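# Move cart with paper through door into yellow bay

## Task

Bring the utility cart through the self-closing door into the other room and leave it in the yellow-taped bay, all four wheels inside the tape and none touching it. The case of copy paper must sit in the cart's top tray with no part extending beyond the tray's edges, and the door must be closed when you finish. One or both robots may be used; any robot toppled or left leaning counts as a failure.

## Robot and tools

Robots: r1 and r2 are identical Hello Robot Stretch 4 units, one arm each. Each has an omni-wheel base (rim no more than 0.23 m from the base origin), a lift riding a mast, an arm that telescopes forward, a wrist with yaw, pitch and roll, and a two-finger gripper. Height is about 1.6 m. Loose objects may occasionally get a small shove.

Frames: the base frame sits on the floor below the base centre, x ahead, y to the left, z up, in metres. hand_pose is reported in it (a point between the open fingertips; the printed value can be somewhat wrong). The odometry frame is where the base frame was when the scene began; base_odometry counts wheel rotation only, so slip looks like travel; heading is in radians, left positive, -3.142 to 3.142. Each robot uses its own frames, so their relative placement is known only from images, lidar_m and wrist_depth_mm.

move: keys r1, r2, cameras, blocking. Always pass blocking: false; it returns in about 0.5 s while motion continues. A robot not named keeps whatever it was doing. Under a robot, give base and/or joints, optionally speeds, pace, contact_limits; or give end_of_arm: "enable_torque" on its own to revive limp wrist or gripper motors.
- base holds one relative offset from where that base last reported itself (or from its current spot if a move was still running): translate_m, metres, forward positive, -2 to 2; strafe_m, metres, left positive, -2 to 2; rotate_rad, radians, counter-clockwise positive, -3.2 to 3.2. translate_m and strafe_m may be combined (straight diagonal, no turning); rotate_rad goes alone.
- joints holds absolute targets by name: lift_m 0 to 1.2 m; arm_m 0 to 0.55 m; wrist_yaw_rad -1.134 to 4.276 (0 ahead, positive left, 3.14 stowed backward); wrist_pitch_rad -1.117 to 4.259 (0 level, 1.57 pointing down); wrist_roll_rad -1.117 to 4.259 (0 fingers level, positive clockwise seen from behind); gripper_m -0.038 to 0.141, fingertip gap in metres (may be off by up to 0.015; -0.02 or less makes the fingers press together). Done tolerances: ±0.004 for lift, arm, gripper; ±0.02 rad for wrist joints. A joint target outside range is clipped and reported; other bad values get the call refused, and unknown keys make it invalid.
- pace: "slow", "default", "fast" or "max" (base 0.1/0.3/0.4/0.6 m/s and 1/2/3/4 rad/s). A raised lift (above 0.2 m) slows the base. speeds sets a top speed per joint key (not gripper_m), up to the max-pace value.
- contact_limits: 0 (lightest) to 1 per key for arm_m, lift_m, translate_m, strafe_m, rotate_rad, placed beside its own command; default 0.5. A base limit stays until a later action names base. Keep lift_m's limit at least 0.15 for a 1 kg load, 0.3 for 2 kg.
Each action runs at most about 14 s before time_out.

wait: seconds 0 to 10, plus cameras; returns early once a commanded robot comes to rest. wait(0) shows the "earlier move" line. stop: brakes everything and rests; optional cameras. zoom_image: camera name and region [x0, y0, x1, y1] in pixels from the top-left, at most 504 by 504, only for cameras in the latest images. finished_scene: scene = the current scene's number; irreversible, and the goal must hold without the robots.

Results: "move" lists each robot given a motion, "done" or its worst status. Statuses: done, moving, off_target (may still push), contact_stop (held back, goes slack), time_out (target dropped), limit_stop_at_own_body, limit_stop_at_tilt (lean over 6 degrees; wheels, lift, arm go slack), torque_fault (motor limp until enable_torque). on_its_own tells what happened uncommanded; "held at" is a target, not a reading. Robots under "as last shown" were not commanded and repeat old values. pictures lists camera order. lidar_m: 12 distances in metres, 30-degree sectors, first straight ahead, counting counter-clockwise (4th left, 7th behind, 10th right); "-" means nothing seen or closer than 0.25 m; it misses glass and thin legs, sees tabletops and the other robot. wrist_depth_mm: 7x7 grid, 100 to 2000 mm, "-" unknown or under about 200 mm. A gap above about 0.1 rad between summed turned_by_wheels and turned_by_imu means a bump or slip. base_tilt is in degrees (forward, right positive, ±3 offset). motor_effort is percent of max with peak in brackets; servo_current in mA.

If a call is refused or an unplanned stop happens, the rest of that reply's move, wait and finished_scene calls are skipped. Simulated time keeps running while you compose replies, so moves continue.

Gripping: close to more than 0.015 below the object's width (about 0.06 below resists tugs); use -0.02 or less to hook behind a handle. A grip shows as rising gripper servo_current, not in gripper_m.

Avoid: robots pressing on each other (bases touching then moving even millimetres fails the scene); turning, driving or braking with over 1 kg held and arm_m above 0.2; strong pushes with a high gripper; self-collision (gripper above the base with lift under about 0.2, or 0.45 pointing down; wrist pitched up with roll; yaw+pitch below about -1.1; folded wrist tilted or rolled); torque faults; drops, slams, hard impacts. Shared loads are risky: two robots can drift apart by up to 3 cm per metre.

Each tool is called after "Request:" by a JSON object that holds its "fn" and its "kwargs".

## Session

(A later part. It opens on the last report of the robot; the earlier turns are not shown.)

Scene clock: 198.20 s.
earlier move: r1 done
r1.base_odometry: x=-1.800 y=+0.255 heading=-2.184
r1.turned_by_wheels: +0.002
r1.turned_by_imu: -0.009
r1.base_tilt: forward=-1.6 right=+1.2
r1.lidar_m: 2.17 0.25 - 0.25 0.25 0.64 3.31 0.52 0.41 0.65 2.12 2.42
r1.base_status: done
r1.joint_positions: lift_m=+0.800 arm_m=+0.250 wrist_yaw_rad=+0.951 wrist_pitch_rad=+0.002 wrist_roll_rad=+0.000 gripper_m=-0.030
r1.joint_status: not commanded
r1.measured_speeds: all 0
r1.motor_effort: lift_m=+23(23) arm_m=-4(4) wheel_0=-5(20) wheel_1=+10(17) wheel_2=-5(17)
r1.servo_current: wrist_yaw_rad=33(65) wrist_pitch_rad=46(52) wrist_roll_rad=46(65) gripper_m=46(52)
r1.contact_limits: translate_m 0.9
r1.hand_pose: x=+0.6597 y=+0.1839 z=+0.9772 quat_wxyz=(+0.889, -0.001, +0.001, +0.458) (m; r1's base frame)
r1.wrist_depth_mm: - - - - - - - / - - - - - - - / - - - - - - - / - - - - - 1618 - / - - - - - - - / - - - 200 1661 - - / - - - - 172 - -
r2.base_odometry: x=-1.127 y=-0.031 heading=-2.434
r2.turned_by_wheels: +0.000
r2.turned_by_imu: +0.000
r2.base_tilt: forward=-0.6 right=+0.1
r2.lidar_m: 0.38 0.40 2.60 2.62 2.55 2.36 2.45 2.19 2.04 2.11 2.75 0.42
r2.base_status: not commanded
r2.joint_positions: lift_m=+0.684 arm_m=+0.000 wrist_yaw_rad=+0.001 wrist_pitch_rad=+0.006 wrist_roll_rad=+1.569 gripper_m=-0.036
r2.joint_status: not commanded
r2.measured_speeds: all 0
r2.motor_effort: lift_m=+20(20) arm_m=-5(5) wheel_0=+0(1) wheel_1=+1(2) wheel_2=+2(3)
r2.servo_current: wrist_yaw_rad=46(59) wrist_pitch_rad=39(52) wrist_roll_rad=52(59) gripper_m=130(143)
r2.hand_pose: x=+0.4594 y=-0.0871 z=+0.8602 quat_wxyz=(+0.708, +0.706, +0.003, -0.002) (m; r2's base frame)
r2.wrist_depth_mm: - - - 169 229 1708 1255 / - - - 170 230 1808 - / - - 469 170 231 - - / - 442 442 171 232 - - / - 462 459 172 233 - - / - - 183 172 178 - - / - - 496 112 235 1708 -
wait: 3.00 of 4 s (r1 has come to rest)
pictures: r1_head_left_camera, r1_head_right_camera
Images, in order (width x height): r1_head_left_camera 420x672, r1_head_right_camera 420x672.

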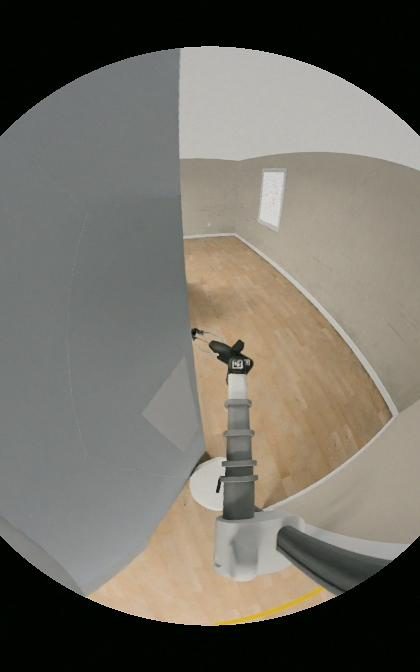

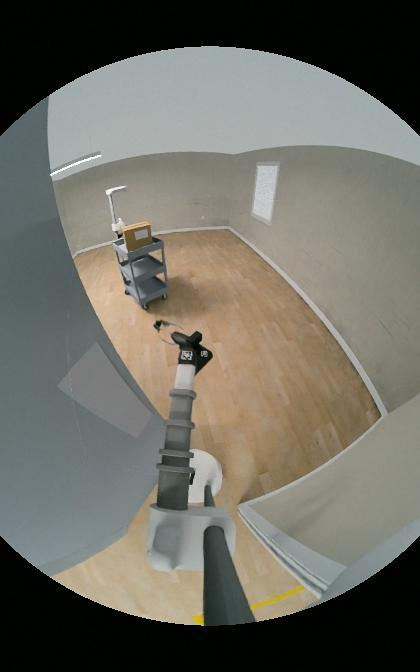

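Request:
{"fn": "move", "kwargs": {"blocking": false, "cameras": [], "r1": {"base":{"translate_m":0.25,"strafe_m":0.25},"joints":{"arm_m":0.15,"wrist_yaw_rad":0.95},"contact_limits":{"translate_m":0.9},"pace":"slow"}}}

Request:
{"fn": "wait", "kwargs": {"seconds": 5, "cameras": ["r1_head_left_camera","r2_head_camera"]}}

Scene clock: 208.73 s.
move: r1 moving
r1.base_odometry: x=-1.798 y=+0.243 heading=-2.184
r1.turned_by_wheels: +0.000
r1.turned_by_imu: +0.000
r1.base_tilt: forward=-1.7 right=+1.3
r1.lidar_m: 2.15 0.25 - 0.25 0.27 0.58 3.33 0.56 0.44 0.67 2.14 2.44
r1.base_status: translate_m moving; strafe_m moving
r1.joint_positions: lift_m=+0.800 arm_m=+0.237 wrist_yaw_rad=+0.951 wrist_pitch_rad=+0.002 wrist_roll_rad=+0.000 gripper_m=-0.030
r1.joint_status: arm_m moving; wrist_yaw_rad moving
r1.measured_speeds: translate_m=+0.036 strafe_m=+0.036 rotate_rad=-0.002 lift_m=+0.000 arm_m=-0.049 wrist_yaw_rad=+0.000 wrist_pitch_rad=+0.000 wrist_roll_rad=+0.000
r1.motor_effort: lift_m=+23(23) arm_m=-5(6) wheel_0=-6(8) wheel_1=+17(18) wheel_2=-10(10)
r1.servo_current: wrist_yaw_rad=13(59) wrist_pitch_rad=46(46) wrist_roll_rad=59(59) gripper_m=39(46)
r1.contact_limits: translate_m 0.9
r1.hand_pose: x=+0.6470 y=+0.1839 z=+0.9772 quat_wxyz=(+0.889, -0.001, +0.001, +0.458) (m; r1's base frame)
r1.wrist_depth_mm: - - - - - - - / - - - - - - - / - - - - - - - / - - - - - - - / - - - - - - - / - - - 199 1756 - - / - - - - 164 - -
r2: as last shown
r2.base_tilt: forward=-0.7 right=+0.1
r2.lidar_m: 0.37 0.39 2.58 2.66 2.54 2.38 2.44 2.18 2.04 2.11 2.77 0.42
r2.motor_effort: lift_m=+20(20) arm_m=-5(5) wheel_0=+0(1) wheel_1=+2(2) wheel_2=+3(3)
r2.servo_current: wrist_yaw_rad=46(59) wrist_pitch_rad=46(52) wrist_roll_rad=46(52) gripper_m=130(137)
r2.wrist_depth_mm: - - - 169 229 1661 1255 / - - - 170 230 1863 - / - - 473 170 231 - - / - 442 442 172 233 - - / - 466 462 172 232 - - / - - 184 173 178 - - / - - 492 112 234 1708 -
pictures: none
No camera images: "cameras" was empty.

Scene clock: 213.00 s.
earlier move: r1 done
r1.base_odometry: x=-1.739 y=-0.093 heading=-2.184
r1.turned_by_wheels: +0.000
r1.turned_by_imu: +0.003
r1.base_tilt: forward=-1.6 right=+1.3
r1.lidar_m: 1.72 1.63 2.94 - 0.25 0.32 3.62 0.85 0.77 1.26 2.28 2.61
r1.base_status: done
r1.joint_positions: lift_m=+0.800 arm_m=+0.150 wrist_yaw_rad=+0.951 wrist_pitch_rad=+0.002 wrist_roll_rad=+0.000 gripper_m=-0.030
r1.joint_status: all done
r1.measured_speeds: all 0
r1.motor_effort: lift_m=+23(23) arm_m=-4(7) wheel_0=-6(10) wheel_1=+8(18) wheel_2=-2(10)
r1.servo_current: wrist_yaw_rad=59(72) wrist_pitch_rad=46(52) wrist_roll_rad=39(65) gripper_m=46(52)
r1.contact_limits: translate_m 0.9
r1.hand_pose: x=+0.5597 y=+0.1839 z=+0.9772 quat_wxyz=(+0.889, -0.001, +0.001, +0.458) (m; r1's base frame)
r1.wrist_depth_mm: - - - - - - - / - - - - - - - / - - - - - - - / - - - - - - 1229 / - - - - - - - / - - - 200 - - - / - - - - 172 - -
r2.base_odometry: x=-1.127 y=-0.031 heading=-2.434
r2.turned_by_wheels: +0.000
r2.turned_by_imu: +0.001
r2.base_tilt: forward=-0.7 right=+0.1
r2.lidar_m: 0.38 0.39 2.60 2.64 2.52 2.37 2.46 2.19 2.07 2.11 2.78 0.42
r2.base_status: not commanded
r2.joint_positions: lift_m=+0.684 arm_m=+0.000 wrist_yaw_rad=+0.001 wrist_pitch_rad=+0.006 wrist_roll_rad=+1.569 gripper_m=-0.036
r2.joint_status: not commanded
r2.measured_speeds: all 0
r2.motor_effort: lift_m=+20(20) arm_m=-5(5) wheel_0=+0(1) wheel_1=+2(2) wheel_2=+3(3)
r2.servo_current: wrist_yaw_rad=46(59) wrist_pitch_rad=46(52) wrist_roll_rad=52(59) gripper_m=130(137)
r2.hand_pose: x=+0.4594 y=-0.0871 z=+0.8602 quat_wxyz=(+0.708, +0.706, +0.003, -0.002) (m; r2's base frame)
r2.wrist_depth_mm: - - - 169 229 1661 1229 / - - - 170 229 1808 - / - - 466 170 231 - - / - 442 442 171 232 - - / - 466 459 172 234 - - / - - 183 172 178 - - / - - 492 112 236 1618 -
wait: 4.27 of 5 s (r1 has come to rest)
pictures: r1_head_left_camera, r2_head_camera
Images, in order (width x height): r1_head_left_camera 420x672, r2_head_camera 420x560.

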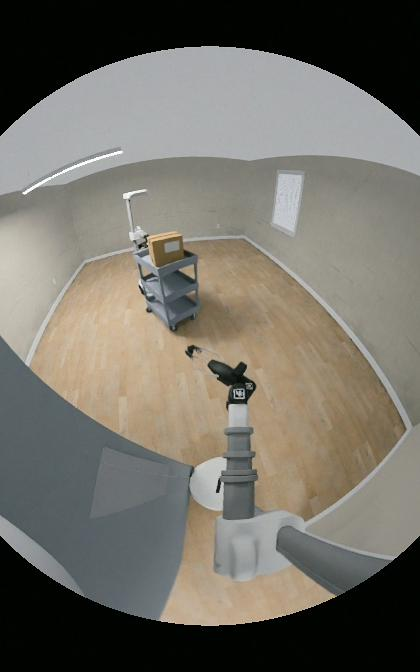

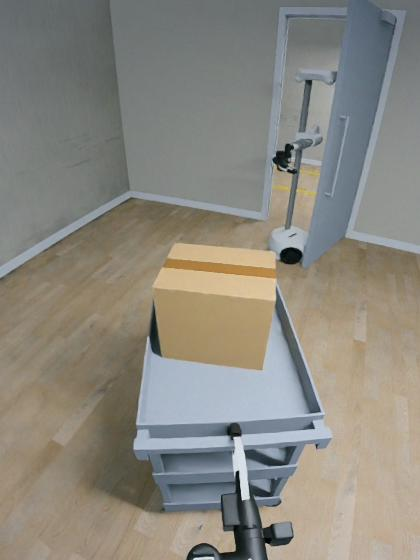

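Request:
{"fn": "move", "kwargs": {"blocking": false, "cameras": [], "r1": {"base":{"translate_m":0.05,"strafe_m":0.3},"joints":{"arm_m":0.0,"wrist_yaw_rad":0.3},"contact_limits":{"strafe_m":0.9},"pace":"slow"}}}

Request:
{"fn": "wait", "kwargs": {"seconds": 5, "cameras": ["r1_head_left_camera","r2_head_camera"]}}

Scene clock: 218.63 s.
move: r1 moving
r1.base_odometry: x=-1.730 y=-0.102 heading=-2.184
r1.turned_by_wheels: +0.000
r1.turned_by_imu: +0.000
r1.base_tilt: forward=-1.6 right=+1.3
r1.lidar_m: 1.73 1.62 2.93 - 0.25 0.30 3.60 0.90 0.77 1.26 2.30 2.62
r1.base_status: translate_m moving; strafe_m moving
r1.joint_positions: lift_m=+0.800 arm_m=+0.137 wrist_yaw_rad=+0.552 wrist_pitch_rad=+0.002 wrist_roll_rad=+0.000 gripper_m=-0.030
r1.joint_status: arm_m moving; wrist_yaw_rad moving
r1.measured_speeds: translate_m=+0.008 strafe_m=+0.052 rotate_rad=-0.001 lift_m=+0.000 arm_m=-0.049 wrist_yaw_rad=-1.454 wrist_pitch_rad=+0.000 wrist_roll_rad=+0.000
r1.motor_effort: lift_m=+22(23) arm_m=-6(7) wheel_0=-9(11) wheel_1=+15(16) wheel_2=-4(4)
r1.servo_current: wrist_yaw_rad=91(117) wrist_pitch_rad=46(46) wrist_roll_rad=52(65) gripper_m=46(46)
r1.contact_limits: strafe_m 0.9
r1.hand_pose: x=+0.5997 y=+0.0768 z=+0.9772 quat_wxyz=(+0.962, +0.000, +0.001, +0.273) (m; r1's base frame)
r1.wrist_depth_mm: - - - - - - - / - - - - - - - / - - - - - - - / - - - - 1464 - - / - - - - - - - / - - - 200 179 - - / - - - - 157 - -
r2: as last shown
r2.turned_by_imu: +0.000
r2.base_tilt: forward=-0.6 right=+0.1
r2.lidar_m: 0.37 0.39 2.61 2.67 2.53 2.39 2.44 2.20 2.06 2.13 2.80 0.40
r2.servo_current: wrist_yaw_rad=46(52) wrist_pitch_rad=46(46) wrist_roll_rad=46(52) gripper_m=130(137)
r2.wrist_depth_mm: - - - 168 229 1661 1255 / - - - 170 230 1863 - / - - 462 171 231 - - / - 442 442 171 232 - - / - 462 459 171 232 - - / - - 184 172 179 - - / - - 500 112 236 1618 -
pictures: none
No camera images: "cameras" was empty.

Scene clock: 222.40 s.
earlier move: r1 done
r1.base_odometry: x=-1.523 y=-0.306 heading=-2.184
r1.turned_by_wheels: +0.000
r1.turned_by_imu: +0.003
r1.base_tilt: forward=-1.6 right=+1.3
r1.lidar_m: 1.51 1.73 2.50 2.36 - 0.26 0.39 3.74 1.04 1.55 2.55 2.96
r1.base_status: done
r1.joint_positions: lift_m=+0.800 arm_m=+0.000 wrist_yaw_rad=+0.303 wrist_pitch_rad=+0.002 wrist_roll_rad=+0.000 gripper_m=-0.030
r1.joint_status: all done
r1.measured_speeds: all 0
r1.motor_effort: lift_m=+23(23) arm_m=-4(9) wheel_0=-5(12) wheel_1=+7(17) wheel_2=-1(5)
r1.servo_current: wrist_yaw_rad=39(117) wrist_pitch_rad=46(52) wrist_roll_rad=39(72) gripper_m=46(52)
r1.contact_limits: strafe_m 0.9
r1.hand_pose: x=+0.4723 y=+0.0025 z=+0.9772 quat_wxyz=(+0.989, +0.000, +0.001, +0.151) (m; r1's base frame)
r1.wrist_depth_mm: - - - - - - - / - - - - - - - / - - - - - - - / - - - - - - - / - - - - - - - / - - - 200 - - - / - - 1863 - 173 - -
r2.base_odometry: x=-1.127 y=-0.031 heading=-2.434
r2.turned_by_wheels: +0.000
r2.turned_by_imu: +0.001
r2.base_tilt: forward=-0.6 right=+0.0
r2.lidar_m: 0.36 0.39 2.59 2.68 2.53 2.37 2.43 2.21 2.06 2.12 2.79 0.43
r2.base_status: not commanded
r2.joint_positions: lift_m=+0.684 arm_m=+0.000 wrist_yaw_rad=+0.001 wrist_pitch_rad=+0.006 wrist_roll_rad=+1.569 gripper_m=-0.036
r2.joint_status: not commanded
r2.measured_speeds: all 0
r2.motor_effort: lift_m=+20(20) arm_m=-5(5) wheel_0=+0(1) wheel_1=+2(2) wheel_2=+2(3)
r2.servo_current: wrist_yaw_rad=52(59) wrist_pitch_rad=46(52) wrist_roll_rad=52(59) gripper_m=137(143)
r2.hand_pose: x=+0.4594 y=-0.0871 z=+0.8602 quat_wxyz=(+0.708, +0.706, +0.003, -0.002) (m; r2's base frame)
r2.wrist_depth_mm: - - - 169 229 1708 1255 / - - - 170 229 1921 - / - - 466 170 232 - - / - 445 439 171 232 - - / - 466 459 172 232 - - / - - 183 172 178 - - / - - 488 112 236 1618 -
wait: 3.77 of 5 s (r1 has come to rest)
pictures: r1_head_left_camera, r2_head_camera
Images, in order (width x height): r1_head_left_camera 420x672, r2_head_camera 420x560.

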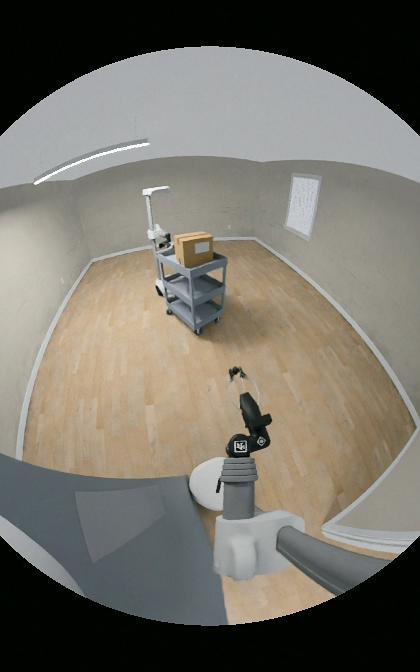

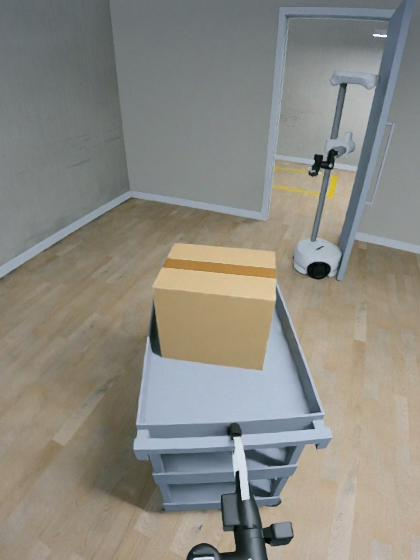

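Request:
{"fn": "move", "kwargs": {"blocking": false, "cameras": [], "r1": {"base":{"translate_m":-0.06,"strafe_m":0.25},"contact_limits":{"strafe_m":0.8},"pace":"slow"}}}

Request:
{"fn": "wait", "kwargs": {"seconds": 5, "cameras": ["r1_head_left_camera","r2_head_camera"]}}

Scene clock: 227.93 s.
move: r1 moving
r1.base_odometry: x=-1.511 y=-0.311 heading=-2.184
r1.turned_by_wheels: +0.001
r1.turned_by_imu: +0.001
r1.base_tilt: forward=-1.6 right=+1.3
r1.lidar_m: 1.48 1.72 2.48 0.25 - 0.25 0.37 3.73 1.04 1.52 2.58 2.97
r1.base_status: translate_m moving; strafe_m moving
r1.joint_positions: lift_m=+0.800 arm_m=+0.000 wrist_yaw_rad=+0.303 wrist_pitch_rad=+0.002 wrist_roll_rad=+0.000 gripper_m=-0.030
r1.joint_status: not commanded
r1.measured_speeds: translate_m=-0.013 strafe_m=+0.050 rotate_rad=+0.001 lift_m=+0.000 arm_m=+0.000 wrist_yaw_rad=+0.000 wrist_pitch_rad=+0.000 wrist_roll_rad=+0.000
r1.motor_effort: lift_m=+23(23) arm_m=-4(5) wheel_0=-8(13) wheel_1=+14(14) wheel_2=+4(5)
r1.servo_current: wrist_yaw_rad=59(72) wrist_pitch_rad=46(46) wrist_roll_rad=39(65) gripper_m=46(52)
r1.contact_limits: strafe_m 0.8
r1.hand_pose: x=+0.4723 y=+0.0025 z=+0.9772 quat_wxyz=(+0.989, +0.000, +0.001, +0.151) (m; r1's base frame)
r1.wrist_depth_mm: - - - - - - - / - - - - - - - / - - - - - - - / - - - - - - - / - - - 1499 - - - / - - - 200 181 - - / - - 1863 - 172 - -
r2: as last shown
r2.turned_by_imu: +0.000
r2.base_tilt: forward=-0.7 right=+0.1
r2.lidar_m: 0.37 0.40 2.60 2.64 2.54 2.36 2.44 2.19 2.04 2.14 2.79 0.42
r2.motor_effort: lift_m=+20(20) arm_m=-5(5) wheel_0=+0(0) wheel_1=+1(2) wheel_2=+3(3)
r2.servo_current: wrist_yaw_rad=46(46) wrist_pitch_rad=46(52) wrist_roll_rad=46(52) gripper_m=130(143)
r2.wrist_depth_mm: - - - 169 229 1661 1255 / - - - 170 230 1863 - / - - 469 170 231 - - / - 442 445 171 233 - - / - 469 455 172 234 - - / - - 185 173 179 - - / - - 496 112 235 1661 -
pictures: none
No camera images: "cameras" was empty.

Scene clock: 232.33 s.
earlier move: r1 done
r1.base_odometry: x=-1.285 y=-0.401 heading=-2.184
r1.turned_by_wheels: +0.000
r1.turned_by_imu: -0.036
r1.base_tilt: forward=-1.6 right=+1.3
r1.lidar_m: 1.51 1.90 2.37 0.25 - 0.25 0.28 0.63 1.17 1.50 2.75 3.12
r1.base_status: done
r1.joint_positions: lift_m=+0.800 arm_m=+0.000 wrist_yaw_rad=+0.300 wrist_pitch_rad=+0.002 wrist_roll_rad=+0.000 gripper_m=-0.030
r1.joint_status: not commanded
r1.measured_speeds: all 0
r1.motor_effort: lift_m=+20(23) arm_m=-4(5) wheel_0=-13(36) wheel_1=+8(32) wheel_2=+8(27)
r1.servo_current: wrist_yaw_rad=46(72) wrist_pitch_rad=39(52) wrist_roll_rad=52(72) gripper_m=39(52)
r1.contact_limits: strafe_m 0.8
r1.hand_pose: x=+0.4722 y=+0.0017 z=+0.9774 quat_wxyz=(+0.989, +0.000, +0.001, +0.149) (m; r1's base frame)
r1.wrist_depth_mm: - - - - - - - / - - - - - - - / - - - - - - - / - - - - - - - / - - - - - - - / - - - 200 181 - - / - - - 1336 157 - -
r2.base_odometry: x=-1.127 y=-0.031 heading=-2.434
r2.turned_by_wheels: +0.000
r2.turned_by_imu: +0.001
r2.base_tilt: forward=-0.7 right=+0.1
r2.lidar_m: 0.37 0.42 2.61 2.66 2.53 2.38 2.43 2.21 2.05 2.10 2.78 0.42
r2.base_status: not commanded
r2.joint_positions: lift_m=+0.684 arm_m=+0.000 wrist_yaw_rad=+0.001 wrist_pitch_rad=+0.006 wrist_roll_rad=+1.569 gripper_m=-0.036
r2.joint_status: not commanded
r2.measured_speeds: all 0
r2.motor_effort: lift_m=+20(20) arm_m=-5(5) wheel_0=-1(1) wheel_1=+1(2) wheel_2=+3(3)
r2.servo_current: wrist_yaw_rad=52(59) wrist_pitch_rad=46(52) wrist_roll_rad=46(65) gripper_m=130(143)
r2.hand_pose: x=+0.4594 y=-0.0871 z=+0.8602 quat_wxyz=(+0.708, +0.706, +0.003, -0.002) (m; r2's base frame)
r2.wrist_depth_mm: - - - 169 229 1708 1255 / - - - 170 231 1863 - / - - 469 170 231 - - / - 445 442 171 232 - - / - 466 459 172 233 - - / - - 184 172 179 - - / - - 496 112 235 1661 -
wait: 4.40 of 5 s (r1 has come to rest)
pictures: r1_head_left_camera, r2_head_camera
Images, in order (width x height): r1_head_left_camera 420x672, r2_head_camera 420x560.

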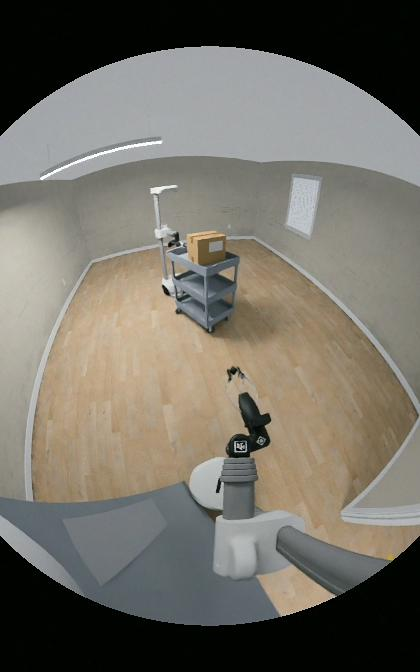

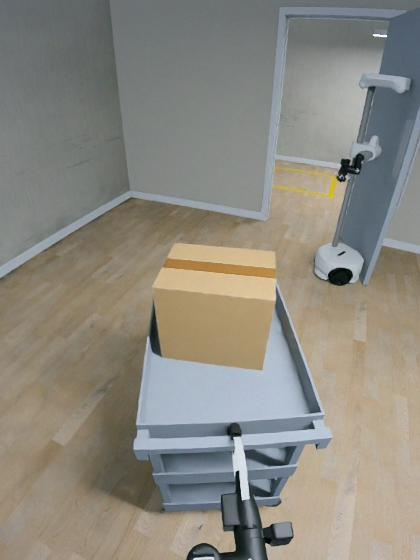

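Request:
{"fn": "move", "kwargs": {"blocking": false, "cameras": [], "r1": {"base":{"translate_m":-0.04,"strafe_m":0.12},"contact_limits":{"strafe_m":0.7},"pace":"slow"}, "r2": {"base":{"translate_m":-0.08,"strafe_m":0.45},"contact_limits":{"strafe_m":0.7},"pace":"slow"}}}

Request:
{"fn": "wait", "kwargs": {"seconds": 3, "cameras": []}}

Request:
{"fn": "wait", "kwargs": {"seconds": 5, "cameras": ["r2_head_camera"]}}

Scene clock: 249.43 s.
move: r1 contact_stop; r2 moving
r1.base_odometry: x=-1.286 y=-0.401 heading=-2.192
r1.turned_by_wheels: -0.008
r1.turned_by_imu: -0.005
r1.base_tilt: forward=-1.6 right=+1.3
r1.lidar_m: 1.50 1.91 2.40 0.25 - 0.25 0.25 0.64 1.19 1.45 2.77 3.08
r1.base_status: translate_m contact_stop; strafe_m contact_stop
r1.joint_positions: lift_m=+0.800 arm_m=+0.000 wrist_yaw_rad=+0.300 wrist_pitch_rad=+0.002 wrist_roll_rad=+0.000 gripper_m=-0.030
r1.joint_status: not commanded
r1.measured_speeds: translate_m=+0.005 strafe_m=-0.007 rotate_rad=-0.007 lift_m=+0.000 arm_m=+0.000 wrist_yaw_rad=+0.000 wrist_pitch_rad=+0.000 wrist_roll_rad=+0.000
r1.on_its_own: the wheels are slack since a contact_stop
r1.motor_effort: lift_m=+20(20) arm_m=-4(4) wheel_0=-2(34) wheel_1=+0(32) wheel_2=+1(23)
r1.servo_current: wrist_yaw_rad=72(72) wrist_pitch_rad=39(46) wrist_roll_rad=39(59) gripper_m=46(52)
r1.contact_limits: strafe_m 0.7
r1.hand_pose: x=+0.4722 y=+0.0017 z=+0.9774 quat_wxyz=(+0.989, +0.000, +0.001, +0.149) (m; r1's base frame)
r1.wrist_depth_mm: - - - - - - - / - - - - - - - / - - - - - - - / - - - - - - - / - - - - - - - / - - - 199 1618 - - / - - - 1336 157 - -
r2.base_odometry: x=-1.117 y=-0.040 heading=-2.433
r2.turned_by_wheels: +0.000
r2.turned_by_imu: +0.001
r2.base_tilt: forward=-0.7 right=+0.0
r2.lidar_m: 0.37 0.42 2.58 2.66 2.50 2.38 2.43 2.23 2.06 2.15 2.81 0.42
r2.base_status: translate_m moving; strafe_m moving
r2.joint_positions: lift_m=+0.684 arm_m=+0.000 wrist_yaw_rad=+0.001 wrist_pitch_rad=+0.006 wrist_roll_rad=+1.569 gripper_m=-0.036
r2.joint_status: not commanded
r2.measured_speeds: translate_m=-0.009 strafe_m=+0.051 rotate_rad=-0.007 lift_m=+0.000 arm_m=+0.000 wrist_yaw_rad=-0.001 wrist_pitch_rad=+0.000 wrist_roll_rad=+0.000
r2.motor_effort: lift_m=+20(20) arm_m=-5(5) wheel_0=-7(12) wheel_1=+4(8) wheel_2=+7(10)
r2.servo_current: wrist_yaw_rad=39(65) wrist_pitch_rad=46(52) wrist_roll_rad=65(65) gripper_m=130(137)
r2.contact_limits: strafe_m 0.7
r2.hand_pose: x=+0.4594 y=-0.0871 z=+0.8602 quat_wxyz=(+0.708, +0.706, +0.003, -0.002) (m; r2's base frame)
r2.wrist_depth_mm: - - - 170 231 1661 1229 / - - - 170 230 1863 - / - - 480 170 231 - - / - 445 445 171 233 - - / - 462 459 173 233 - - / - - 185 172 179 - - / - - 492 112 235 585 -
pictures: none
No camera images: "cameras" was empty.

not run: a stop that you did not command came earlier in this reply.

not run: a stop that you did not command came earlier in this reply.

Request:
{"fn": "move", "kwargs": {"blocking": false, "cameras": [], "r1": {"base":{"strafe_m":0.004},"contact_limits":{"strafe_m":0.8},"pace":"slow"}}}

Request:
{"fn": "wait", "kwargs": {"seconds": 3, "cameras": []}}

Request:
{"fn": "wait", "kwargs": {"seconds": 5, "cameras": ["r2_head_camera"]}}

Scene clock: 256.50 s.
earlier move: r1 contact_stop; r2 done
move: r1 moving
r1.base_odometry: x=-1.285 y=-0.404 heading=-2.195
r1.turned_by_wheels: -0.003
r1.turned_by_imu: -0.003
r1.base_tilt: forward=-1.6 right=+1.3
r1.lidar_m: 1.83 4.52 2.38 0.25 - 0.25 0.26 0.63 1.19 1.45 2.76 3.09
r1.base_status: translate_m contact_stop (by the wheels' count: +0.003 of -0.040); strafe_m contact_stop (by the wheels' count: -0.003 of +0.120); strafe_m moving
r1.joint_positions: lift_m=+0.800 arm_m=+0.000 wrist_yaw_rad=+0.300 wrist_pitch_rad=+0.002 wrist_roll_rad=+0.000 gripper_m=-0.030
r1.joint_status: not commanded
r1.measured_speeds: all 0
r1.motor_effort: lift_m=+20(20) arm_m=-3(4) wheel_0=-9(13) wheel_1=+7(11) wheel_2=+2(2)
r1.servo_current: wrist_yaw_rad=59(59) wrist_pitch_rad=46(46) wrist_roll_rad=52(52) gripper_m=46(46)
r1.contact_limits: strafe_m 0.8
r1.hand_pose: x=+0.4722 y=+0.0017 z=+0.9774 quat_wxyz=(+0.989, +0.000, +0.001, +0.149) (m; r1's base frame)
r1.wrist_depth_mm: - - - - - - - / - - - - - - - / - - - - - - - / - - - - - - - / - - - - - - - / - - - 199 179 - - / - - - - 157 - -
r2.base_odometry: x=-0.774 y=-0.321 heading=-2.433
r2.turned_by_wheels: +0.000
r2.turned_by_imu: -0.001
r2.base_tilt: forward=-0.6 right=+0.0
r2.lidar_m: 0.44 2.41 2.22 2.28 2.26 2.11 2.19 2.58 2.44 2.49 3.27 0.34
r2.base_status: done
r2.joint_positions: lift_m=+0.684 arm_m=+0.000 wrist_yaw_rad=-0.004 wrist_pitch_rad=+0.006 wrist_roll_rad=+1.569 gripper_m=-0.037
r2.joint_status: not commanded
r2.measured_speeds: all 0
r2.motor_effort: lift_m=+20(20) arm_m=-5(5) wheel_0=-4(5) wheel_1=+3(3) wheel_2=+6(7)
r2.servo_current: wrist_yaw_rad=52(59) wrist_pitch_rad=46(52) wrist_roll_rad=39(52) gripper_m=117(117)
r2.contact_limits: strafe_m 0.7
r2.hand_pose: x=+0.4590 y=-0.0885 z=+0.8602 quat_wxyz=(+0.708, +0.706, +0.001, -0.004) (m; r2's base frame)
r2.wrist_depth_mm: - 338 332 - 145 148 - / - 375 377 - 159 156 - / - 445 436 107 176 - - / - - 512 120 196 647 - / - - - 135 222 1808 517 / - - 184 160 178 1576 466 / - - - 112 364 359 410
pictures: none
No camera images: "cameras" was empty.

Scene clock: 256.67 s.
earlier move: r1 done
r1.base_odometry: x=-1.285 y=-0.404 heading=-2.195
r1.turned_by_wheels: +0.000
r1.turned_by_imu: +0.000
r1.base_tilt: forward=-1.6 right=+1.3
r1.lidar_m: 1.83 4.52 2.39 0.25 - 0.25 0.27 0.62 1.18 1.47 2.75 3.09
r1.base_status: done
r1.joint_positions: lift_m=+0.800 arm_m=+0.000 wrist_yaw_rad=+0.300 wrist_pitch_rad=+0.002 wrist_roll_rad=+0.000 gripper_m=-0.030
r1.joint_status: not commanded
r1.measured_speeds: all 0
r1.motor_effort: lift_m=+20(20) arm_m=-4(4) wheel_0=-8(13) wheel_1=+7(11) wheel_2=+2(2)
r1.servo_current: wrist_yaw_rad=46(59) wrist_pitch_rad=39(46) wrist_roll_rad=46(52) gripper_m=39(46)
r1.contact_limits: strafe_m 0.8
r1.hand_pose: x=+0.4722 y=+0.0017 z=+0.9774 quat_wxyz=(+0.989, +0.000, +0.001, +0.149) (m; r1's base frame)
r1.wrist_depth_mm: - - - - - - - / - - - - - - - / - - - - - - - / - - - - - - - / - - - - - - - / - - - 200 179 - - / - - - - 157 - -
r2.base_odometry: x=-0.774 y=-0.321 heading=-2.433
r2.turned_by_wheels: +0.000
r2.turned_by_imu: +0.000
r2.base_tilt: forward=-0.6 right=+0.1
r2.lidar_m: 0.45 2.40 2.21 2.28 2.25 2.11 2.18 2.56 2.42 2.48 3.23 0.33
r2.base_status: done
r2.joint_positions: lift_m=+0.684 arm_m=+0.000 wrist_yaw_rad=-0.004 wrist_pitch_rad=+0.006 wrist_roll_rad=+1.569 gripper_m=-0.037
r2.joint_status: not commanded
r2.measured_speeds: all 0
r2.motor_effort: lift_m=+20(20) arm_m=-4(5) wheel_0=-5(5) wheel_1=+3(3) wheel_2=+6(7)
r2.servo_current: wrist_yaw_rad=46(59) wrist_pitch_rad=46(52) wrist_roll_rad=52(52) gripper_m=117(117)
r2.contact_limits: strafe_m 0.7
r2.hand_pose: x=+0.4590 y=-0.0885 z=+0.8602 quat_wxyz=(+0.708, +0.706, +0.001, -0.004) (m; r2's base frame)
r2.wrist_depth_mm: - 336 332 - 145 148 - / - 373 377 - 159 157 - / - 445 430 107 176 - - / - - 512 120 197 647 - / - - - 135 221 1756 517 / - - 184 160 178 1576 469 / - - - 112 364 362 410
wait: 0.17 of 3 s (r1 has come to rest)
pictures: none
No camera images: "cameras" was empty.

Scene clock: 261.67 s.
r1.base_odometry: x=-1.285 y=-0.404 heading=-2.195
r1.turned_by_wheels: +0.000
r1.turned_by_imu: +0.000
r1.base_tilt: forward=-1.6 right=+1.2
r1.lidar_m: 1.81 4.50 2.37 0.25 - 0.25 0.26 0.64 1.16 1.46 2.76 3.09
r1.base_status: done
r1.joint_positions: lift_m=+0.800 arm_m=+0.000 wrist_yaw_rad=+0.300 wrist_pitch_rad=+0.002 wrist_roll_rad=+0.000 gripper_m=-0.030
r1.joint_status: not commanded
r1.measured_speeds: all 0
r1.motor_effort: lift_m=+20(20) arm_m=-4(4) wheel_0=-8(13) wheel_1=+7(11) wheel_2=+2(2)
r1.servo_current: wrist_yaw_rad=52(59) wrist_pitch_rad=46(46) wrist_roll_rad=46(52) gripper_m=46(46)
r1.contact_limits: strafe_m 0.8
r1.hand_pose: x=+0.4722 y=+0.0017 z=+0.9774 quat_wxyz=(+0.989, +0.000, +0.001, +0.149) (m; r1's base frame)
r1.wrist_depth_mm: - - - - - - - / - - - - - - - / - - - - - - - / - - - - - - - / - - - - - - - / - - - 199 179 - - / - - - - 156 - -
r2.base_odometry: x=-0.774 y=-0.321 heading=-2.433
r2.turned_by_wheels: +0.000
r2.turned_by_imu: +0.001
r2.base_tilt: forward=-0.6 right=+0.0
r2.lidar_m: 0.44 2.42 2.22 2.29 2.24 2.12 2.18 2.60 2.43 2.49 3.26 0.34
r2.base_status: done
r2.joint_positions: lift_m=+0.684 arm_m=+0.000 wrist_yaw_rad=-0.004 wrist_pitch_rad=+0.006 wrist_roll_rad=+1.569 gripper_m=-0.037
r2.joint_status: not commanded
r2.measured_speeds: all 0
r2.motor_effort: lift_m=+20(20) arm_m=-4(5) wheel_0=-5(5) wheel_1=+3(3) wheel_2=+6(7)
r2.servo_current: wrist_yaw_rad=59(59) wrist_pitch_rad=46(52) wrist_roll_rad=46(52) gripper_m=117(117)
r2.contact_limits: strafe_m 0.7
r2.hand_pose: x=+0.4590 y=-0.0885 z=+0.8602 quat_wxyz=(+0.708, +0.706, +0.001, -0.004) (m; r2's base frame)
r2.wrist_depth_mm: - 338 330 - 145 148 - / - 375 377 - 159 156 - / - 445 436 107 176 - - / - - 508 120 197 640 - / - - - 135 221 1756 508 / - - 183 160 179 1537 469 / - - - 112 366 364 410
wait: 5.00 s; at rest by 0.27 s
pictures: r2_head_camera
Images, in order (width x height): r2_head_camera 420x560.

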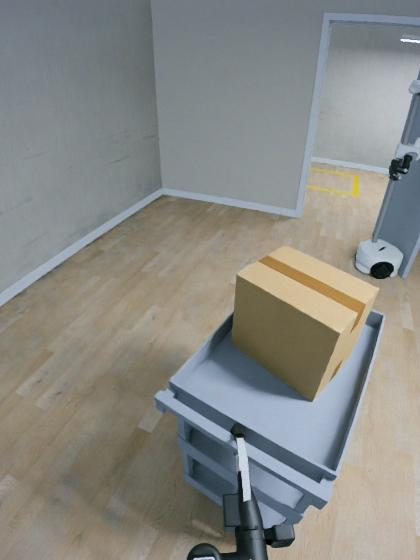

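Request:
{"fn": "move", "kwargs": {"blocking": false, "cameras": [], "r2": {"base":{"rotate_rad":-0.6},"contact_limits":{"rotate_rad":0.7},"pace":"slow"}}}

Request:
{"fn": "wait", "kwargs": {"seconds": 3, "cameras": []}}

Request:
{"fn": "move", "kwargs": {"blocking": false, "cameras": [], "r2": {"base":{"strafe_m":0.55,"translate_m":-0.1},"contact_limits":{"strafe_m":0.7},"pace":"slow"}}}

Request:
{"fn": "wait", "kwargs": {"seconds": 7, "cameras": ["r2_head_camera"]}}

Scene clock: 269.57 s.
move: r2 moving
r1: as last shown
r1.base_tilt: forward=-1.6 right=+1.3
r1.lidar_m: 1.82 4.53 2.38 0.25 - 0.25 0.25 0.66 1.17 1.45 2.77 3.12
r1.motor_effort: lift_m=+20(20) arm_m=-3(4) wheel_0=-8(8) wheel_1=+7(8) wheel_2=+2(2)
r1.servo_current: wrist_yaw_rad=33(59) wrist_pitch_rad=39(46) wrist_roll_rad=46(65) gripper_m=46(52)
r1.contact_limits: strafe_m 0.8
r1.wrist_depth_mm: - - - - - - - / - - - - - - - / - - - - - - - / - - - - - - - / - - - - - - - / - - - 200 179 - - / - - - - 157 - -
r2.base_odometry: x=-0.774 y=-0.321 heading=-2.558
r2.turned_by_wheels: -0.125
r2.turned_by_imu: -0.120
r2.base_tilt: forward=-0.6 right=+0.1
r2.lidar_m: 0.40 2.52 2.24 2.25 2.37 2.11 2.13 2.62 2.43 2.45 2.95 0.34
r2.base_status: rotate_rad moving
r2.joint_positions: lift_m=+0.684 arm_m=+0.000 wrist_yaw_rad=+0.011 wrist_pitch_rad=+0.006 wrist_roll_rad=+1.569 gripper_m=-0.037
r2.joint_status: not commanded
r2.measured_speeds: translate_m=-0.001 strafe_m=-0.001 rotate_rad=-0.495 lift_m=+0.000 arm_m=+0.000 wrist_yaw_rad=+0.000 wrist_pitch_rad=+0.000 wrist_roll_rad=+0.000
r2.motor_effort: lift_m=+20(20) arm_m=-5(5) wheel_0=+15(19) wheel_1=+10(10) wheel_2=+12(13)
r2.servo_current: wrist_yaw_rad=72(72) wrist_pitch_rad=46(59) wrist_roll_rad=39(52) gripper_m=111(124)
r2.contact_limits: rotate_rad 0.7
r2.hand_pose: x=+0.4603 y=-0.0843 z=+0.8602 quat_wxyz=(+0.708, +0.706, +0.006, +0.002) (m; r2's base frame)
r2.wrist_depth_mm: - 353 349 - 154 - - / - 368 373 108 167 167 - / - 427 418 116 181 - - / - - 480 127 198 - - / - - - 139 219 1756 - / - - 186 159 178 1537 492 / - - - 112 - 1708 1229
pictures: none
No camera images: "cameras" was empty.

Scene clock: 270.90 s.
earlier move: r2 done
r1.base_odometry: x=-1.285 y=-0.404 heading=-2.195
r1.turned_by_wheels: +0.000
r1.turned_by_imu: +0.000
r1.base_tilt: forward=-1.6 right=+1.3
r1.lidar_m: 1.77 2.30 2.34 0.25 - 0.25 0.27 0.63 1.21 1.46 2.75 3.11
r1.base_status: not commanded
r1.joint_positions: lift_m=+0.800 arm_m=+0.000 wrist_yaw_rad=+0.300 wrist_pitch_rad=+0.002 wrist_roll_rad=+0.000 gripper_m=-0.030
r1.joint_status: not commanded
r1.measured_speeds: all 0
r1.motor_effort: lift_m=+20(20) arm_m=-4(4) wheel_0=-7(8) wheel_1=+7(8) wheel_2=+2(2)
r1.servo_current: wrist_yaw_rad=52(59) wrist_pitch_rad=39(52) wrist_roll_rad=46(65) gripper_m=39(52)
r1.contact_limits: strafe_m 0.8
r1.hand_pose: x=+0.4722 y=+0.0017 z=+0.9774 quat_wxyz=(+0.989, +0.000, +0.001, +0.149) (m; r1's base frame)
r1.wrist_depth_mm: - - - - - - - / - - - - - - - / - - - - - - - / - - - - - - - / - - - - - - - / - - - 199 181 - - / - - - - 164 - -
r2.base_odometry: x=-0.774 y=-0.321 heading=-3.032
r2.turned_by_wheels: -0.474
r2.turned_by_imu: -0.460
r2.base_tilt: forward=-0.7 right=+0.0
r2.lidar_m: 0.33 0.33 2.48 2.23 2.26 2.32 2.10 2.15 2.64 2.43 2.45 0.45
r2.base_status: done
r2.joint_positions: lift_m=+0.684 arm_m=+0.000 wrist_yaw_rad=+0.002 wrist_pitch_rad=+0.006 wrist_roll_rad=+1.569 gripper_m=-0.037
r2.joint_status: not commanded
r2.measured_speeds: all 0
r2.motor_effort: lift_m=+20(20) arm_m=-5(5) wheel_0=+4(19) wheel_1=+5(10) wheel_2=+7(19)
r2.servo_current: wrist_yaw_rad=39(78) wrist_pitch_rad=46(59) wrist_roll_rad=39(59) gripper_m=111(124)
r2.contact_limits: rotate_rad 0.7
r2.hand_pose: x=+0.4595 y=-0.0869 z=+0.8602 quat_wxyz=(+0.708, +0.706, +0.003, -0.002) (m; r2's base frame)
r2.wrist_depth_mm: - - - 239 - 1576 1138 / - - - 273 281 1430 314 / - - - 258 264 1756 - / - - - 191 249 - - / - 445 442 180 239 - - / - 439 183 171 179 - - / - 436 427 112 221 - -
wait: 1.33 of 3 s (r2 has come to rest)
pictures: none
No camera images: "cameras" was empty.

Scene clock: 271.40 s.
move: r2 moving
r1: as last shown
r1.base_tilt: forward=-1.6 right=+1.2
r1.lidar_m: 1.77 2.36 2.36 0.25 - 0.25 0.25 0.63 1.16 1.48 2.75 3.12
r1.motor_effort: lift_m=+20(20) arm_m=-3(4) wheel_0=-7(8) wheel_1=+7(8) wheel_2=+2(2)
r1.servo_current: wrist_yaw_rad=26(59) wrist_pitch_rad=46(46) wrist_roll_rad=39(59) gripper_m=39(52)
r1.contact_limits: strafe_m 0.8
r2.base_odometry: x=-0.771 y=-0.334 heading=-3.032
r2.turned_by_wheels: +0.000
r2.turned_by_imu: +0.000
r2.base_tilt: forward=-0.7 right=+0.1
r2.lidar_m: 0.32 0.32 2.48 2.21 2.26 2.30 2.11 2.13 2.68 2.43 2.47 0.47
r2.base_status: translate_m moving; strafe_m moving
r2.joint_positions: lift_m=+0.684 arm_m=+0.000 wrist_yaw_rad=+0.000 wrist_pitch_rad=+0.006 wrist_roll_rad=+1.569 gripper_m=-0.037
r2.joint_status: not commanded
r2.measured_speeds: translate_m=-0.010 strafe_m=+0.051 rotate_rad=+0.000 lift_m=+0.000 arm_m=+0.000 wrist_yaw_rad=-0.021 wrist_pitch_rad=+0.000 wrist_roll_rad=+0.000
r2.motor_effort: lift_m=+20(20) arm_m=-5(5) wheel_0=-11(11) wheel_1=+8(8) wheel_2=+8(10)
r2.servo_current: wrist_yaw_rad=46(52) wrist_pitch_rad=46(52) wrist_roll_rad=46(52) gripper_m=111(111)
r2.contact_limits: strafe_m 0.7
r2.hand_pose: x=+0.4594 y=-0.0874 z=+0.8602 quat_wxyz=(+0.708, +0.706, +0.002, -0.002) (m; r2's base frame)
r2.wrist_depth_mm: - - - 240 - 1661 1098 / - - - 271 282 1499 317 / - - - 201 264 1756 - / - - - 191 250 - - / - 445 439 180 239 - - / - 436 184 171 179 - - / - 427 436 112 220 - -
pictures: none
No camera images: "cameras" was empty.

Scene clock: 277.70 s.
earlier move: r2 done
r1.base_odometry: x=-1.285 y=-0.404 heading=-2.195
r1.turned_by_wheels: +0.000
r1.turned_by_imu: +0.000
r1.base_tilt: forward=-1.6 right=+1.2
r1.lidar_m: 1.93 4.49 2.37 0.25 - 0.25 0.27 0.66 1.17 1.47 2.76 3.10
r1.base_status: not commanded
r1.joint_positions: lift_m=+0.800 arm_m=+0.000 wrist_yaw_rad=+0.300 wrist_pitch_rad=+0.002 wrist_roll_rad=+0.000 gripper_m=-0.030
r1.joint_status: not commanded
r1.measured_speeds: all 0
r1.motor_effort: lift_m=+20(20) arm_m=-4(4) wheel_0=-8(9) wheel_1=+8(8) wheel_2=+2(2)
r1.servo_current: wrist_yaw_rad=52(78) wrist_pitch_rad=39(52) wrist_roll_rad=39(78) gripper_m=39(52)
r1.contact_limits: strafe_m 0.8
r1.hand_pose: x=+0.4722 y=+0.0017 z=+0.9774 quat_wxyz=(+0.989, +0.000, +0.001, +0.149) (m; r1's base frame)
r1.wrist_depth_mm: - - - - - - - / - - - - - - - / - - - - - - - / - - - - - - - / - - - - - - - / - - - 200 181 - - / - - - - 164 - -
r2.base_odometry: x=-0.615 y=-0.857 heading=-3.032
r2.turned_by_wheels: +0.000
r2.turned_by_imu: -0.002
r2.base_tilt: forward=-0.6 right=+0.1
r2.lidar_m: 0.44 2.87 1.89 1.66 1.68 2.15 2.08 2.11 2.63 3.00 3.01 0.36
r2.base_status: done
r2.joint_positions: lift_m=+0.684 arm_m=+0.000 wrist_yaw_rad=-0.008 wrist_pitch_rad=+0.006 wrist_roll_rad=+1.569 gripper_m=-0.037
r2.joint_status: not commanded
r2.measured_speeds: all 0
r2.motor_effort: lift_m=+20(20) arm_m=-5(6) wheel_0=-7(17) wheel_1=+3(9) wheel_2=+4(10)
r2.servo_current: wrist_yaw_rad=52(78) wrist_pitch_rad=52(59) wrist_roll_rad=39(59) gripper_m=104(117)
r2.contact_limits: strafe_m 0.7
r2.hand_pose: x=+0.4586 y=-0.0898 z=+0.8602 quat_wxyz=(+0.708, +0.706, -0.001, -0.005) (m; r2's base frame)
r2.wrist_depth_mm: - 359 357 - 157 - - / - 373 373 111 170 170 - / - 430 421 119 184 - - / - - 484 130 202 723 - / - - - 144 223 1808 - / - - 183 160 180 1499 496 / - - - 112 - 1708 1182
wait: 6.30 of 7 s (r2 has come to rest)
pictures: r2_head_camera
Images, in order (width x height): r2_head_camera 420x560.

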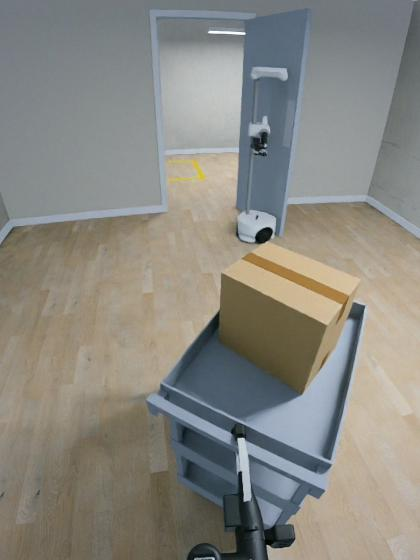

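Request:
{"fn": "move", "kwargs": {"blocking": false, "cameras": [], "r2": {"base":{"rotate_rad":-0.6},"contact_limits":{"rotate_rad":0.7},"pace":"slow"}}}

Request:
{"fn": "wait", "kwargs": {"seconds": 3, "cameras": []}}

Request:
{"fn": "move", "kwargs": {"blocking": false, "cameras": [], "r2": {"base":{"strafe_m":0.6,"translate_m":-0.08},"contact_limits":{"strafe_m":0.7},"pace":"slow"}}}

Request:
{"fn": "wait", "kwargs": {"seconds": 7, "cameras": []}}

Request:
{"fn": "move", "kwargs": {"blocking": false, "cameras": [], "r2": {"base":{"rotate_rad":-0.6},"contact_limits":{"rotate_rad":0.7},"pace":"slow"}}}

Request:
{"fn": "wait", "kwargs": {"seconds": 3, "cameras": ["r2_head_camera","r1_head_camera"]}}

Scene clock: 286.67 s.
move: r2 moving
r1: as last shown
r1.base_tilt: forward=-1.6 right=+1.3
r1.lidar_m: 1.92 4.52 2.36 0.25 - 0.25 0.25 0.61 1.19 1.45 2.77 3.10
r1.motor_effort: lift_m=+20(20) arm_m=-4(4) wheel_0=-8(8) wheel_1=+8(8) wheel_2=+2(2)
r1.servo_current: wrist_yaw_rad=46(52) wrist_pitch_rad=39(52) wrist_roll_rad=46(65) gripper_m=46(46)
r1.contact_limits: strafe_m 0.8
r1.wrist_depth_mm: - - - - - - - / - - - - - - - / - - - - - - - / - - - - - - - / - - - - - - - / - - - 200 182 - - / - - - - 164 - -
r2.base_odometry: x=-0.615 y=-0.857 heading=+3.127
r2.turned_by_wheels: -0.124
r2.turned_by_imu: -0.120
r2.base_tilt: forward=-0.7 right=+0.0
r2.lidar_m: 0.40 0.51 2.00 1.68 1.66 1.99 2.07 2.10 2.40 2.99 3.00 0.37
r2.base_status: rotate_rad moving
r2.joint_positions: lift_m=+0.684 arm_m=+0.000 wrist_yaw_rad=+0.010 wrist_pitch_rad=+0.006 wrist_roll_rad=+1.569 gripper_m=-0.037
r2.joint_status: not commanded
r2.measured_speeds: translate_m=+0.001 strafe_m=+0.001 rotate_rad=-0.492 lift_m=+0.000 arm_m=+0.000 wrist_yaw_rad=+0.000 wrist_pitch_rad=+0.000 wrist_roll_rad=+0.000
r2.motor_effort: lift_m=+20(20) arm_m=-5(5) wheel_0=+12(19) wheel_1=+9(10) wheel_2=+13(13)
r2.servo_current: wrist_yaw_rad=59(59) wrist_pitch_rad=46(52) wrist_roll_rad=39(59) gripper_m=111(111)
r2.contact_limits: rotate_rad 0.7
r2.hand_pose: x=+0.4602 y=-0.0846 z=+0.8602 quat_wxyz=(+0.708, +0.706, +0.006, +0.001) (m; r2's base frame)
r2.wrist_depth_mm: - - 488 - 167 - - / - 377 379 121 178 - - / - 413 410 126 190 - - / - 484 462 137 204 - - / - - 530 148 221 723 - / - - 185 162 178 1576 512 / - - - 112 258 1708 462
pictures: none
No camera images: "cameras" was empty.

Scene clock: 288.00 s.
earlier move: r2 done
r1.base_odometry: x=-1.285 y=-0.404 heading=-2.195
r1.turned_by_wheels: +0.000
r1.turned_by_imu: +0.000
r1.base_tilt: forward=-1.6 right=+1.3
r1.lidar_m: 2.03 4.51 2.38 0.25 - 0.25 0.27 0.65 1.18 1.46 2.76 3.08
r1.base_status: not commanded
r1.joint_positions: lift_m=+0.800 arm_m=+0.000 wrist_yaw_rad=+0.300 wrist_pitch_rad=+0.002 wrist_roll_rad=+0.000 gripper_m=-0.030
r1.joint_status: not commanded
r1.measured_speeds: all 0
r1.motor_effort: lift_m=+20(20) arm_m=-4(4) wheel_0=-8(8) wheel_1=+7(8) wheel_2=+2(2)
r1.servo_current: wrist_yaw_rad=59(59) wrist_pitch_rad=39(52) wrist_roll_rad=39(65) gripper_m=39(52)
r1.contact_limits: strafe_m 0.8
r1.hand_pose: x=+0.4722 y=+0.0017 z=+0.9774 quat_wxyz=(+0.989, +0.000, +0.001, +0.149) (m; r1's base frame)
r1.wrist_depth_mm: - - - - - - - / - - - - - - - / - - - - - - - / - - - - - - - / - - - - - - - / - - - 199 181 - - / - - - - 157 - -
r2.base_odometry: x=-0.615 y=-0.857 heading=+2.652
r2.turned_by_wheels: -0.475
r2.turned_by_imu: -0.461
r2.base_tilt: forward=-0.7 right=+0.0
r2.lidar_m: 0.31 0.29 3.21 1.92 1.67 1.67 2.09 2.09 2.10 2.53 2.98 0.44
r2.base_status: done
r2.joint_positions: lift_m=+0.684 arm_m=+0.000 wrist_yaw_rad=+0.000 wrist_pitch_rad=+0.006 wrist_roll_rad=+1.569 gripper_m=-0.037
r2.joint_status: not commanded
r2.measured_speeds: all 0
r2.motor_effort: lift_m=+20(20) arm_m=-5(5) wheel_0=+4(19) wheel_1=+5(10) wheel_2=+5(19)
r2.servo_current: wrist_yaw_rad=52(72) wrist_pitch_rad=46(52) wrist_roll_rad=39(59) gripper_m=111(111)
r2.contact_limits: rotate_rad 0.7
r2.hand_pose: x=+0.4594 y=-0.0875 z=+0.8602 quat_wxyz=(+0.708, +0.706, +0.002, -0.002) (m; r2's base frame)
r2.wrist_depth_mm: - - - 251 - 1708 1182 / - - - 278 306 312 314 / - - - 268 282 1708 1281 / - - - 198 258 1921 - / - - - 182 242 - - / - 436 185 169 179 - - / - 418 415 112 214 - -
wait: 1.33 of 3 s (r2 has come to rest)
pictures: none
No camera images: "cameras" was empty.

Scene clock: 288.50 s.
move: r2 moving
r1: as last shown
r1.lidar_m: 2.01 4.53 2.39 0.25 - 0.25 0.25 0.64 1.19 1.47 2.76 3.07
r1.motor_effort: lift_m=+20(20) arm_m=-3(4) wheel_0=-8(8) wheel_1=+8(8) wheel_2=+2(2)
r1.servo_current: wrist_yaw_rad=72(72) wrist_pitch_rad=46(46) wrist_roll_rad=26(59) gripper_m=46(52)
r1.contact_limits: strafe_m 0.8
r2.base_odometry: x=-0.620 y=-0.869 heading=+2.652
r2.turned_by_wheels: +0.000
r2.turned_by_imu: +0.000
r2.base_tilt: forward=-0.7 right=+0.1
r2.lidar_m: 0.31 0.30 3.16 1.90 1.65 1.67 2.04 2.09 2.09 2.53 3.00 0.47
r2.base_status: translate_m moving; strafe_m moving
r2.joint_positions: lift_m=+0.684 arm_m=+0.000 wrist_yaw_rad=-0.001 wrist_pitch_rad=+0.006 wrist_roll_rad=+1.569 gripper_m=-0.037
r2.joint_status: not commanded
r2.measured_speeds: translate_m=-0.006 strafe_m=+0.051 rotate_rad=-0.003 lift_m=+0.000 arm_m=+0.000 wrist_yaw_rad=-0.012 wrist_pitch_rad=+0.000 wrist_roll_rad=+0.000
r2.motor_effort: lift_m=+20(20) arm_m=-5(5) wheel_0=-8(13) wheel_1=+6(8) wheel_2=+6(7)
r2.servo_current: wrist_yaw_rad=46(59) wrist_pitch_rad=46(52) wrist_roll_rad=52(52) gripper_m=111(117)
r2.contact_limits: strafe_m 0.7
r2.hand_pose: x=+0.4593 y=-0.0878 z=+0.8602 quat_wxyz=(+0.708, +0.706, +0.002, -0.003) (m; r2's base frame)
r2.wrist_depth_mm: - - - 253 - 1708 1205 / - - - 283 307 314 314 / - - - 213 281 1708 1308 / - - - 197 259 1921 - / - - - 182 242 - - / - 433 184 168 179 - - / - 413 413 112 213 - -
pictures: none
No camera images: "cameras" was empty.

Scene clock: 295.27 s.
earlier move: r2 done
r1.base_odometry: x=-1.285 y=-0.404 heading=-2.195
r1.turned_by_wheels: +0.000
r1.turned_by_imu: +0.000
r1.base_tilt: forward=-1.6 right=+1.3
r1.lidar_m: 1.94 4.54 2.39 0.25 - 0.25 0.28 0.64 1.18 1.47 2.77 2.82
r1.base_status: not commanded
r1.joint_positions: lift_m=+0.800 arm_m=+0.000 wrist_yaw_rad=+0.300 wrist_pitch_rad=+0.002 wrist_roll_rad=+0.000 gripper_m=-0.030
r1.joint_status: not commanded
r1.measured_speeds: all 0
r1.motor_effort: lift_m=+20(20) arm_m=-4(4) wheel_0=-7(8) wheel_1=+8(8) wheel_2=+2(2)
r1.servo_current: wrist_yaw_rad=46(72) wrist_pitch_rad=39(52) wrist_roll_rad=46(65) gripper_m=46(52)
r1.contact_limits: strafe_m 0.8
r1.hand_pose: x=+0.4722 y=+0.0017 z=+0.9774 quat_wxyz=(+0.989, +0.000, +0.001, +0.149) (m; r1's base frame)
r1.wrist_depth_mm: - - - - - - - / - - - - - - - / - - - - - - - / - - - - - - - / - - - - - - - / - - - 200 179 - - / - - - - 156 - -
r2.base_odometry: x=-0.826 y=-1.424 heading=+2.652
r2.turned_by_wheels: +0.000
r2.turned_by_imu: -0.002
r2.base_tilt: forward=-0.7 right=+0.1
r2.lidar_m: 0.41 3.32 2.29 1.36 1.20 1.19 1.43 2.43 2.43 2.91 3.49 0.34
r2.base_status: done
r2.joint_positions: lift_m=+0.684 arm_m=+0.000 wrist_yaw_rad=-0.007 wrist_pitch_rad=+0.006 wrist_roll_rad=+1.569 gripper_m=-0.037
r2.joint_status: not commanded
r2.measured_speeds: all 0
r2.motor_effort: lift_m=+20(20) arm_m=-5(6) wheel_0=-6(16) wheel_1=+2(9) wheel_2=+3(7)
r2.servo_current: wrist_yaw_rad=65(65) wrist_pitch_rad=46(52) wrist_roll_rad=39(65) gripper_m=104(117)
r2.contact_limits: strafe_m 0.7
r2.hand_pose: x=+0.4587 y=-0.0895 z=+0.8602 quat_wxyz=(+0.708, +0.706, +0.000, -0.005) (m; r2's base frame)
r2.wrist_depth_mm: - 424 418 - 163 - - / - 373 370 117 175 - - / - 413 421 122 189 - - / - 500 473 135 204 - - / - - 544 147 223 699 - / - - 185 162 180 1499 504 / - - - 112 - 1756 459
wait: 6.77 of 7 s (r2 has come to rest)
pictures: none
No camera images: "cameras" was empty.

Scene clock: 295.77 s.
move: r2 moving
r1: as last shown
r1.lidar_m: 1.93 4.50 2.36 0.25 - 0.25 0.25 0.65 1.18 1.49 2.76 2.84
r1.motor_effort: lift_m=+20(20) arm_m=-4(4) wheel_0=-7(8) wheel_1=+7(8) wheel_2=+2(2)
r1.servo_current: wrist_yaw_rad=52(52) wrist_pitch_rad=33(52) wrist_roll_rad=59(72) gripper_m=39(46)
r1.contact_limits: strafe_m 0.8
r1.wrist_depth_mm: - - - - - - - / - - - - - - - / - - - - - - - / - - - - - - - / - - - - - - - / - - - 199 179 - - / - - - - 157 1921 -
r2.base_odometry: x=-0.827 y=-1.424 heading=+2.528
r2.turned_by_wheels: -0.124
r2.turned_by_imu: -0.120
r2.base_tilt: forward=-0.7 right=+0.1
r2.lidar_m: 0.43 0.50 2.85 1.48 1.21 1.18 1.32 2.22 2.43 2.69 3.51 0.36
r2.base_status: rotate_rad moving
r2.joint_positions: lift_m=+0.684 arm_m=+0.000 wrist_yaw_rad=+0.010 wrist_pitch_rad=+0.006 wrist_roll_rad=+1.569 gripper_m=-0.037
r2.joint_status: not commanded
r2.measured_speeds: translate_m=+0.001 strafe_m=-0.002 rotate_rad=-0.489 lift_m=+0.000 arm_m=+0.000 wrist_yaw_rad=+0.007 wrist_pitch_rad=+0.000 wrist_roll_rad=+0.000
r2.motor_effort: lift_m=+20(20) arm_m=-5(6) wheel_0=+15(19) wheel_1=+9(9) wheel_2=+14(14)
r2.servo_current: wrist_yaw_rad=65(65) wrist_pitch_rad=46(52) wrist_roll_rad=39(52) gripper_m=104(111)
r2.contact_limits: rotate_rad 0.7
r2.hand_pose: x=+0.4602 y=-0.0846 z=+0.8602 quat_wxyz=(+0.708, +0.706, +0.006, +0.001) (m; r2's base frame)
r2.wrist_depth_mm: - - - 116 172 - - / - 387 384 - 183 - - / - 407 410 131 195 - - / - 462 455 141 208 - - / - - 517 151 224 732 - / - - 185 163 179 1499 530 / - - - 112 255 1808 477
pictures: none
No camera images: "cameras" was empty.

Scene clock: 297.10 s.
earlier move: r2 done
r1.base_odometry: x=-1.285 y=-0.404 heading=-2.195
r1.turned_by_wheels: +0.000
r1.turned_by_imu: +0.000
r1.base_tilt: forward=-1.6 right=+1.3
r1.lidar_m: 2.05 4.55 2.36 0.25 - 0.25 0.26 0.63 1.20 1.50 2.77 2.84
r1.base_status: not commanded
r1.joint_positions: lift_m=+0.800 arm_m=+0.000 wrist_yaw_rad=+0.300 wrist_pitch_rad=+0.002 wrist_roll_rad=+0.000 gripper_m=-0.030
r1.joint_status: not commanded
r1.measured_speeds: all 0
r1.motor_effort: lift_m=+20(20) arm_m=-3(4) wheel_0=-8(8) wheel_1=+8(8) wheel_2=+2(2)
r1.servo_current: wrist_yaw_rad=52(59) wrist_pitch_rad=46(52) wrist_roll_rad=33(72) gripper_m=39(52)
r1.contact_limits: strafe_m 0.8
r1.hand_pose: x=+0.4722 y=+0.0017 z=+0.9774 quat_wxyz=(+0.989, +0.000, +0.001, +0.149) (m; r1's base frame)
r1.wrist_depth_mm: - - - - - - - / - - - - - - - / - - - - - - - / - - - - - - - / - - - - - - - / - - - 200 181 - - / - - - - 165 - -
r2.base_odometry: x=-0.826 y=-1.424 heading=+2.053
r2.turned_by_wheels: -0.475
r2.turned_by_imu: -0.461
r2.base_tilt: forward=-0.7 right=+0.1
r2.lidar_m: 0.30 0.29 2.68 2.56 1.44 1.20 1.20 1.39 2.39 2.42 2.83 0.45
r2.base_status: done
r2.joint_positions: lift_m=+0.684 arm_m=+0.000 wrist_yaw_rad=-0.001 wrist_pitch_rad=+0.006 wrist_roll_rad=+1.569 gripper_m=-0.037
r2.joint_status: not commanded
r2.measured_speeds: all 0
r2.motor_effort: lift_m=+20(20) arm_m=-6(6) wheel_0=+4(19) wheel_1=+4(9) wheel_2=+4(18)
r2.servo_current: wrist_yaw_rad=39(72) wrist_pitch_rad=52(52) wrist_roll_rad=52(52) gripper_m=111(111)
r2.contact_limits: rotate_rad 0.7
r2.hand_pose: x=+0.4593 y=-0.0878 z=+0.8602 quat_wxyz=(+0.708, +0.706, +0.002, -0.003) (m; r2's base frame)
r2.wrist_depth_mm: - - - 259 - 1708 1160 / - - - 272 314 320 322 / - - - 218 289 1618 1255 / - - - 201 262 1921 - / - - - 185 243 - - / - 430 185 168 179 - - / - 415 413 112 212 - -
wait: 1.33 of 3 s (r2 has come to rest)
pictures: r1_head_camera, r2_head_camera
Images, in order (width x height): r1_head_camera 420x560, r2_head_camera 420x560.

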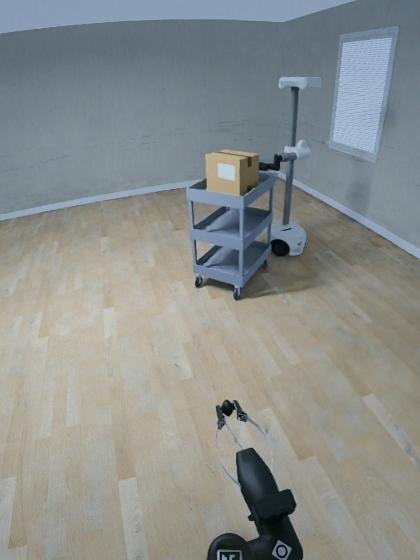

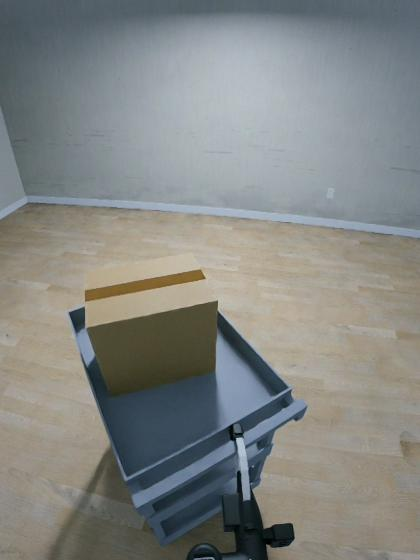

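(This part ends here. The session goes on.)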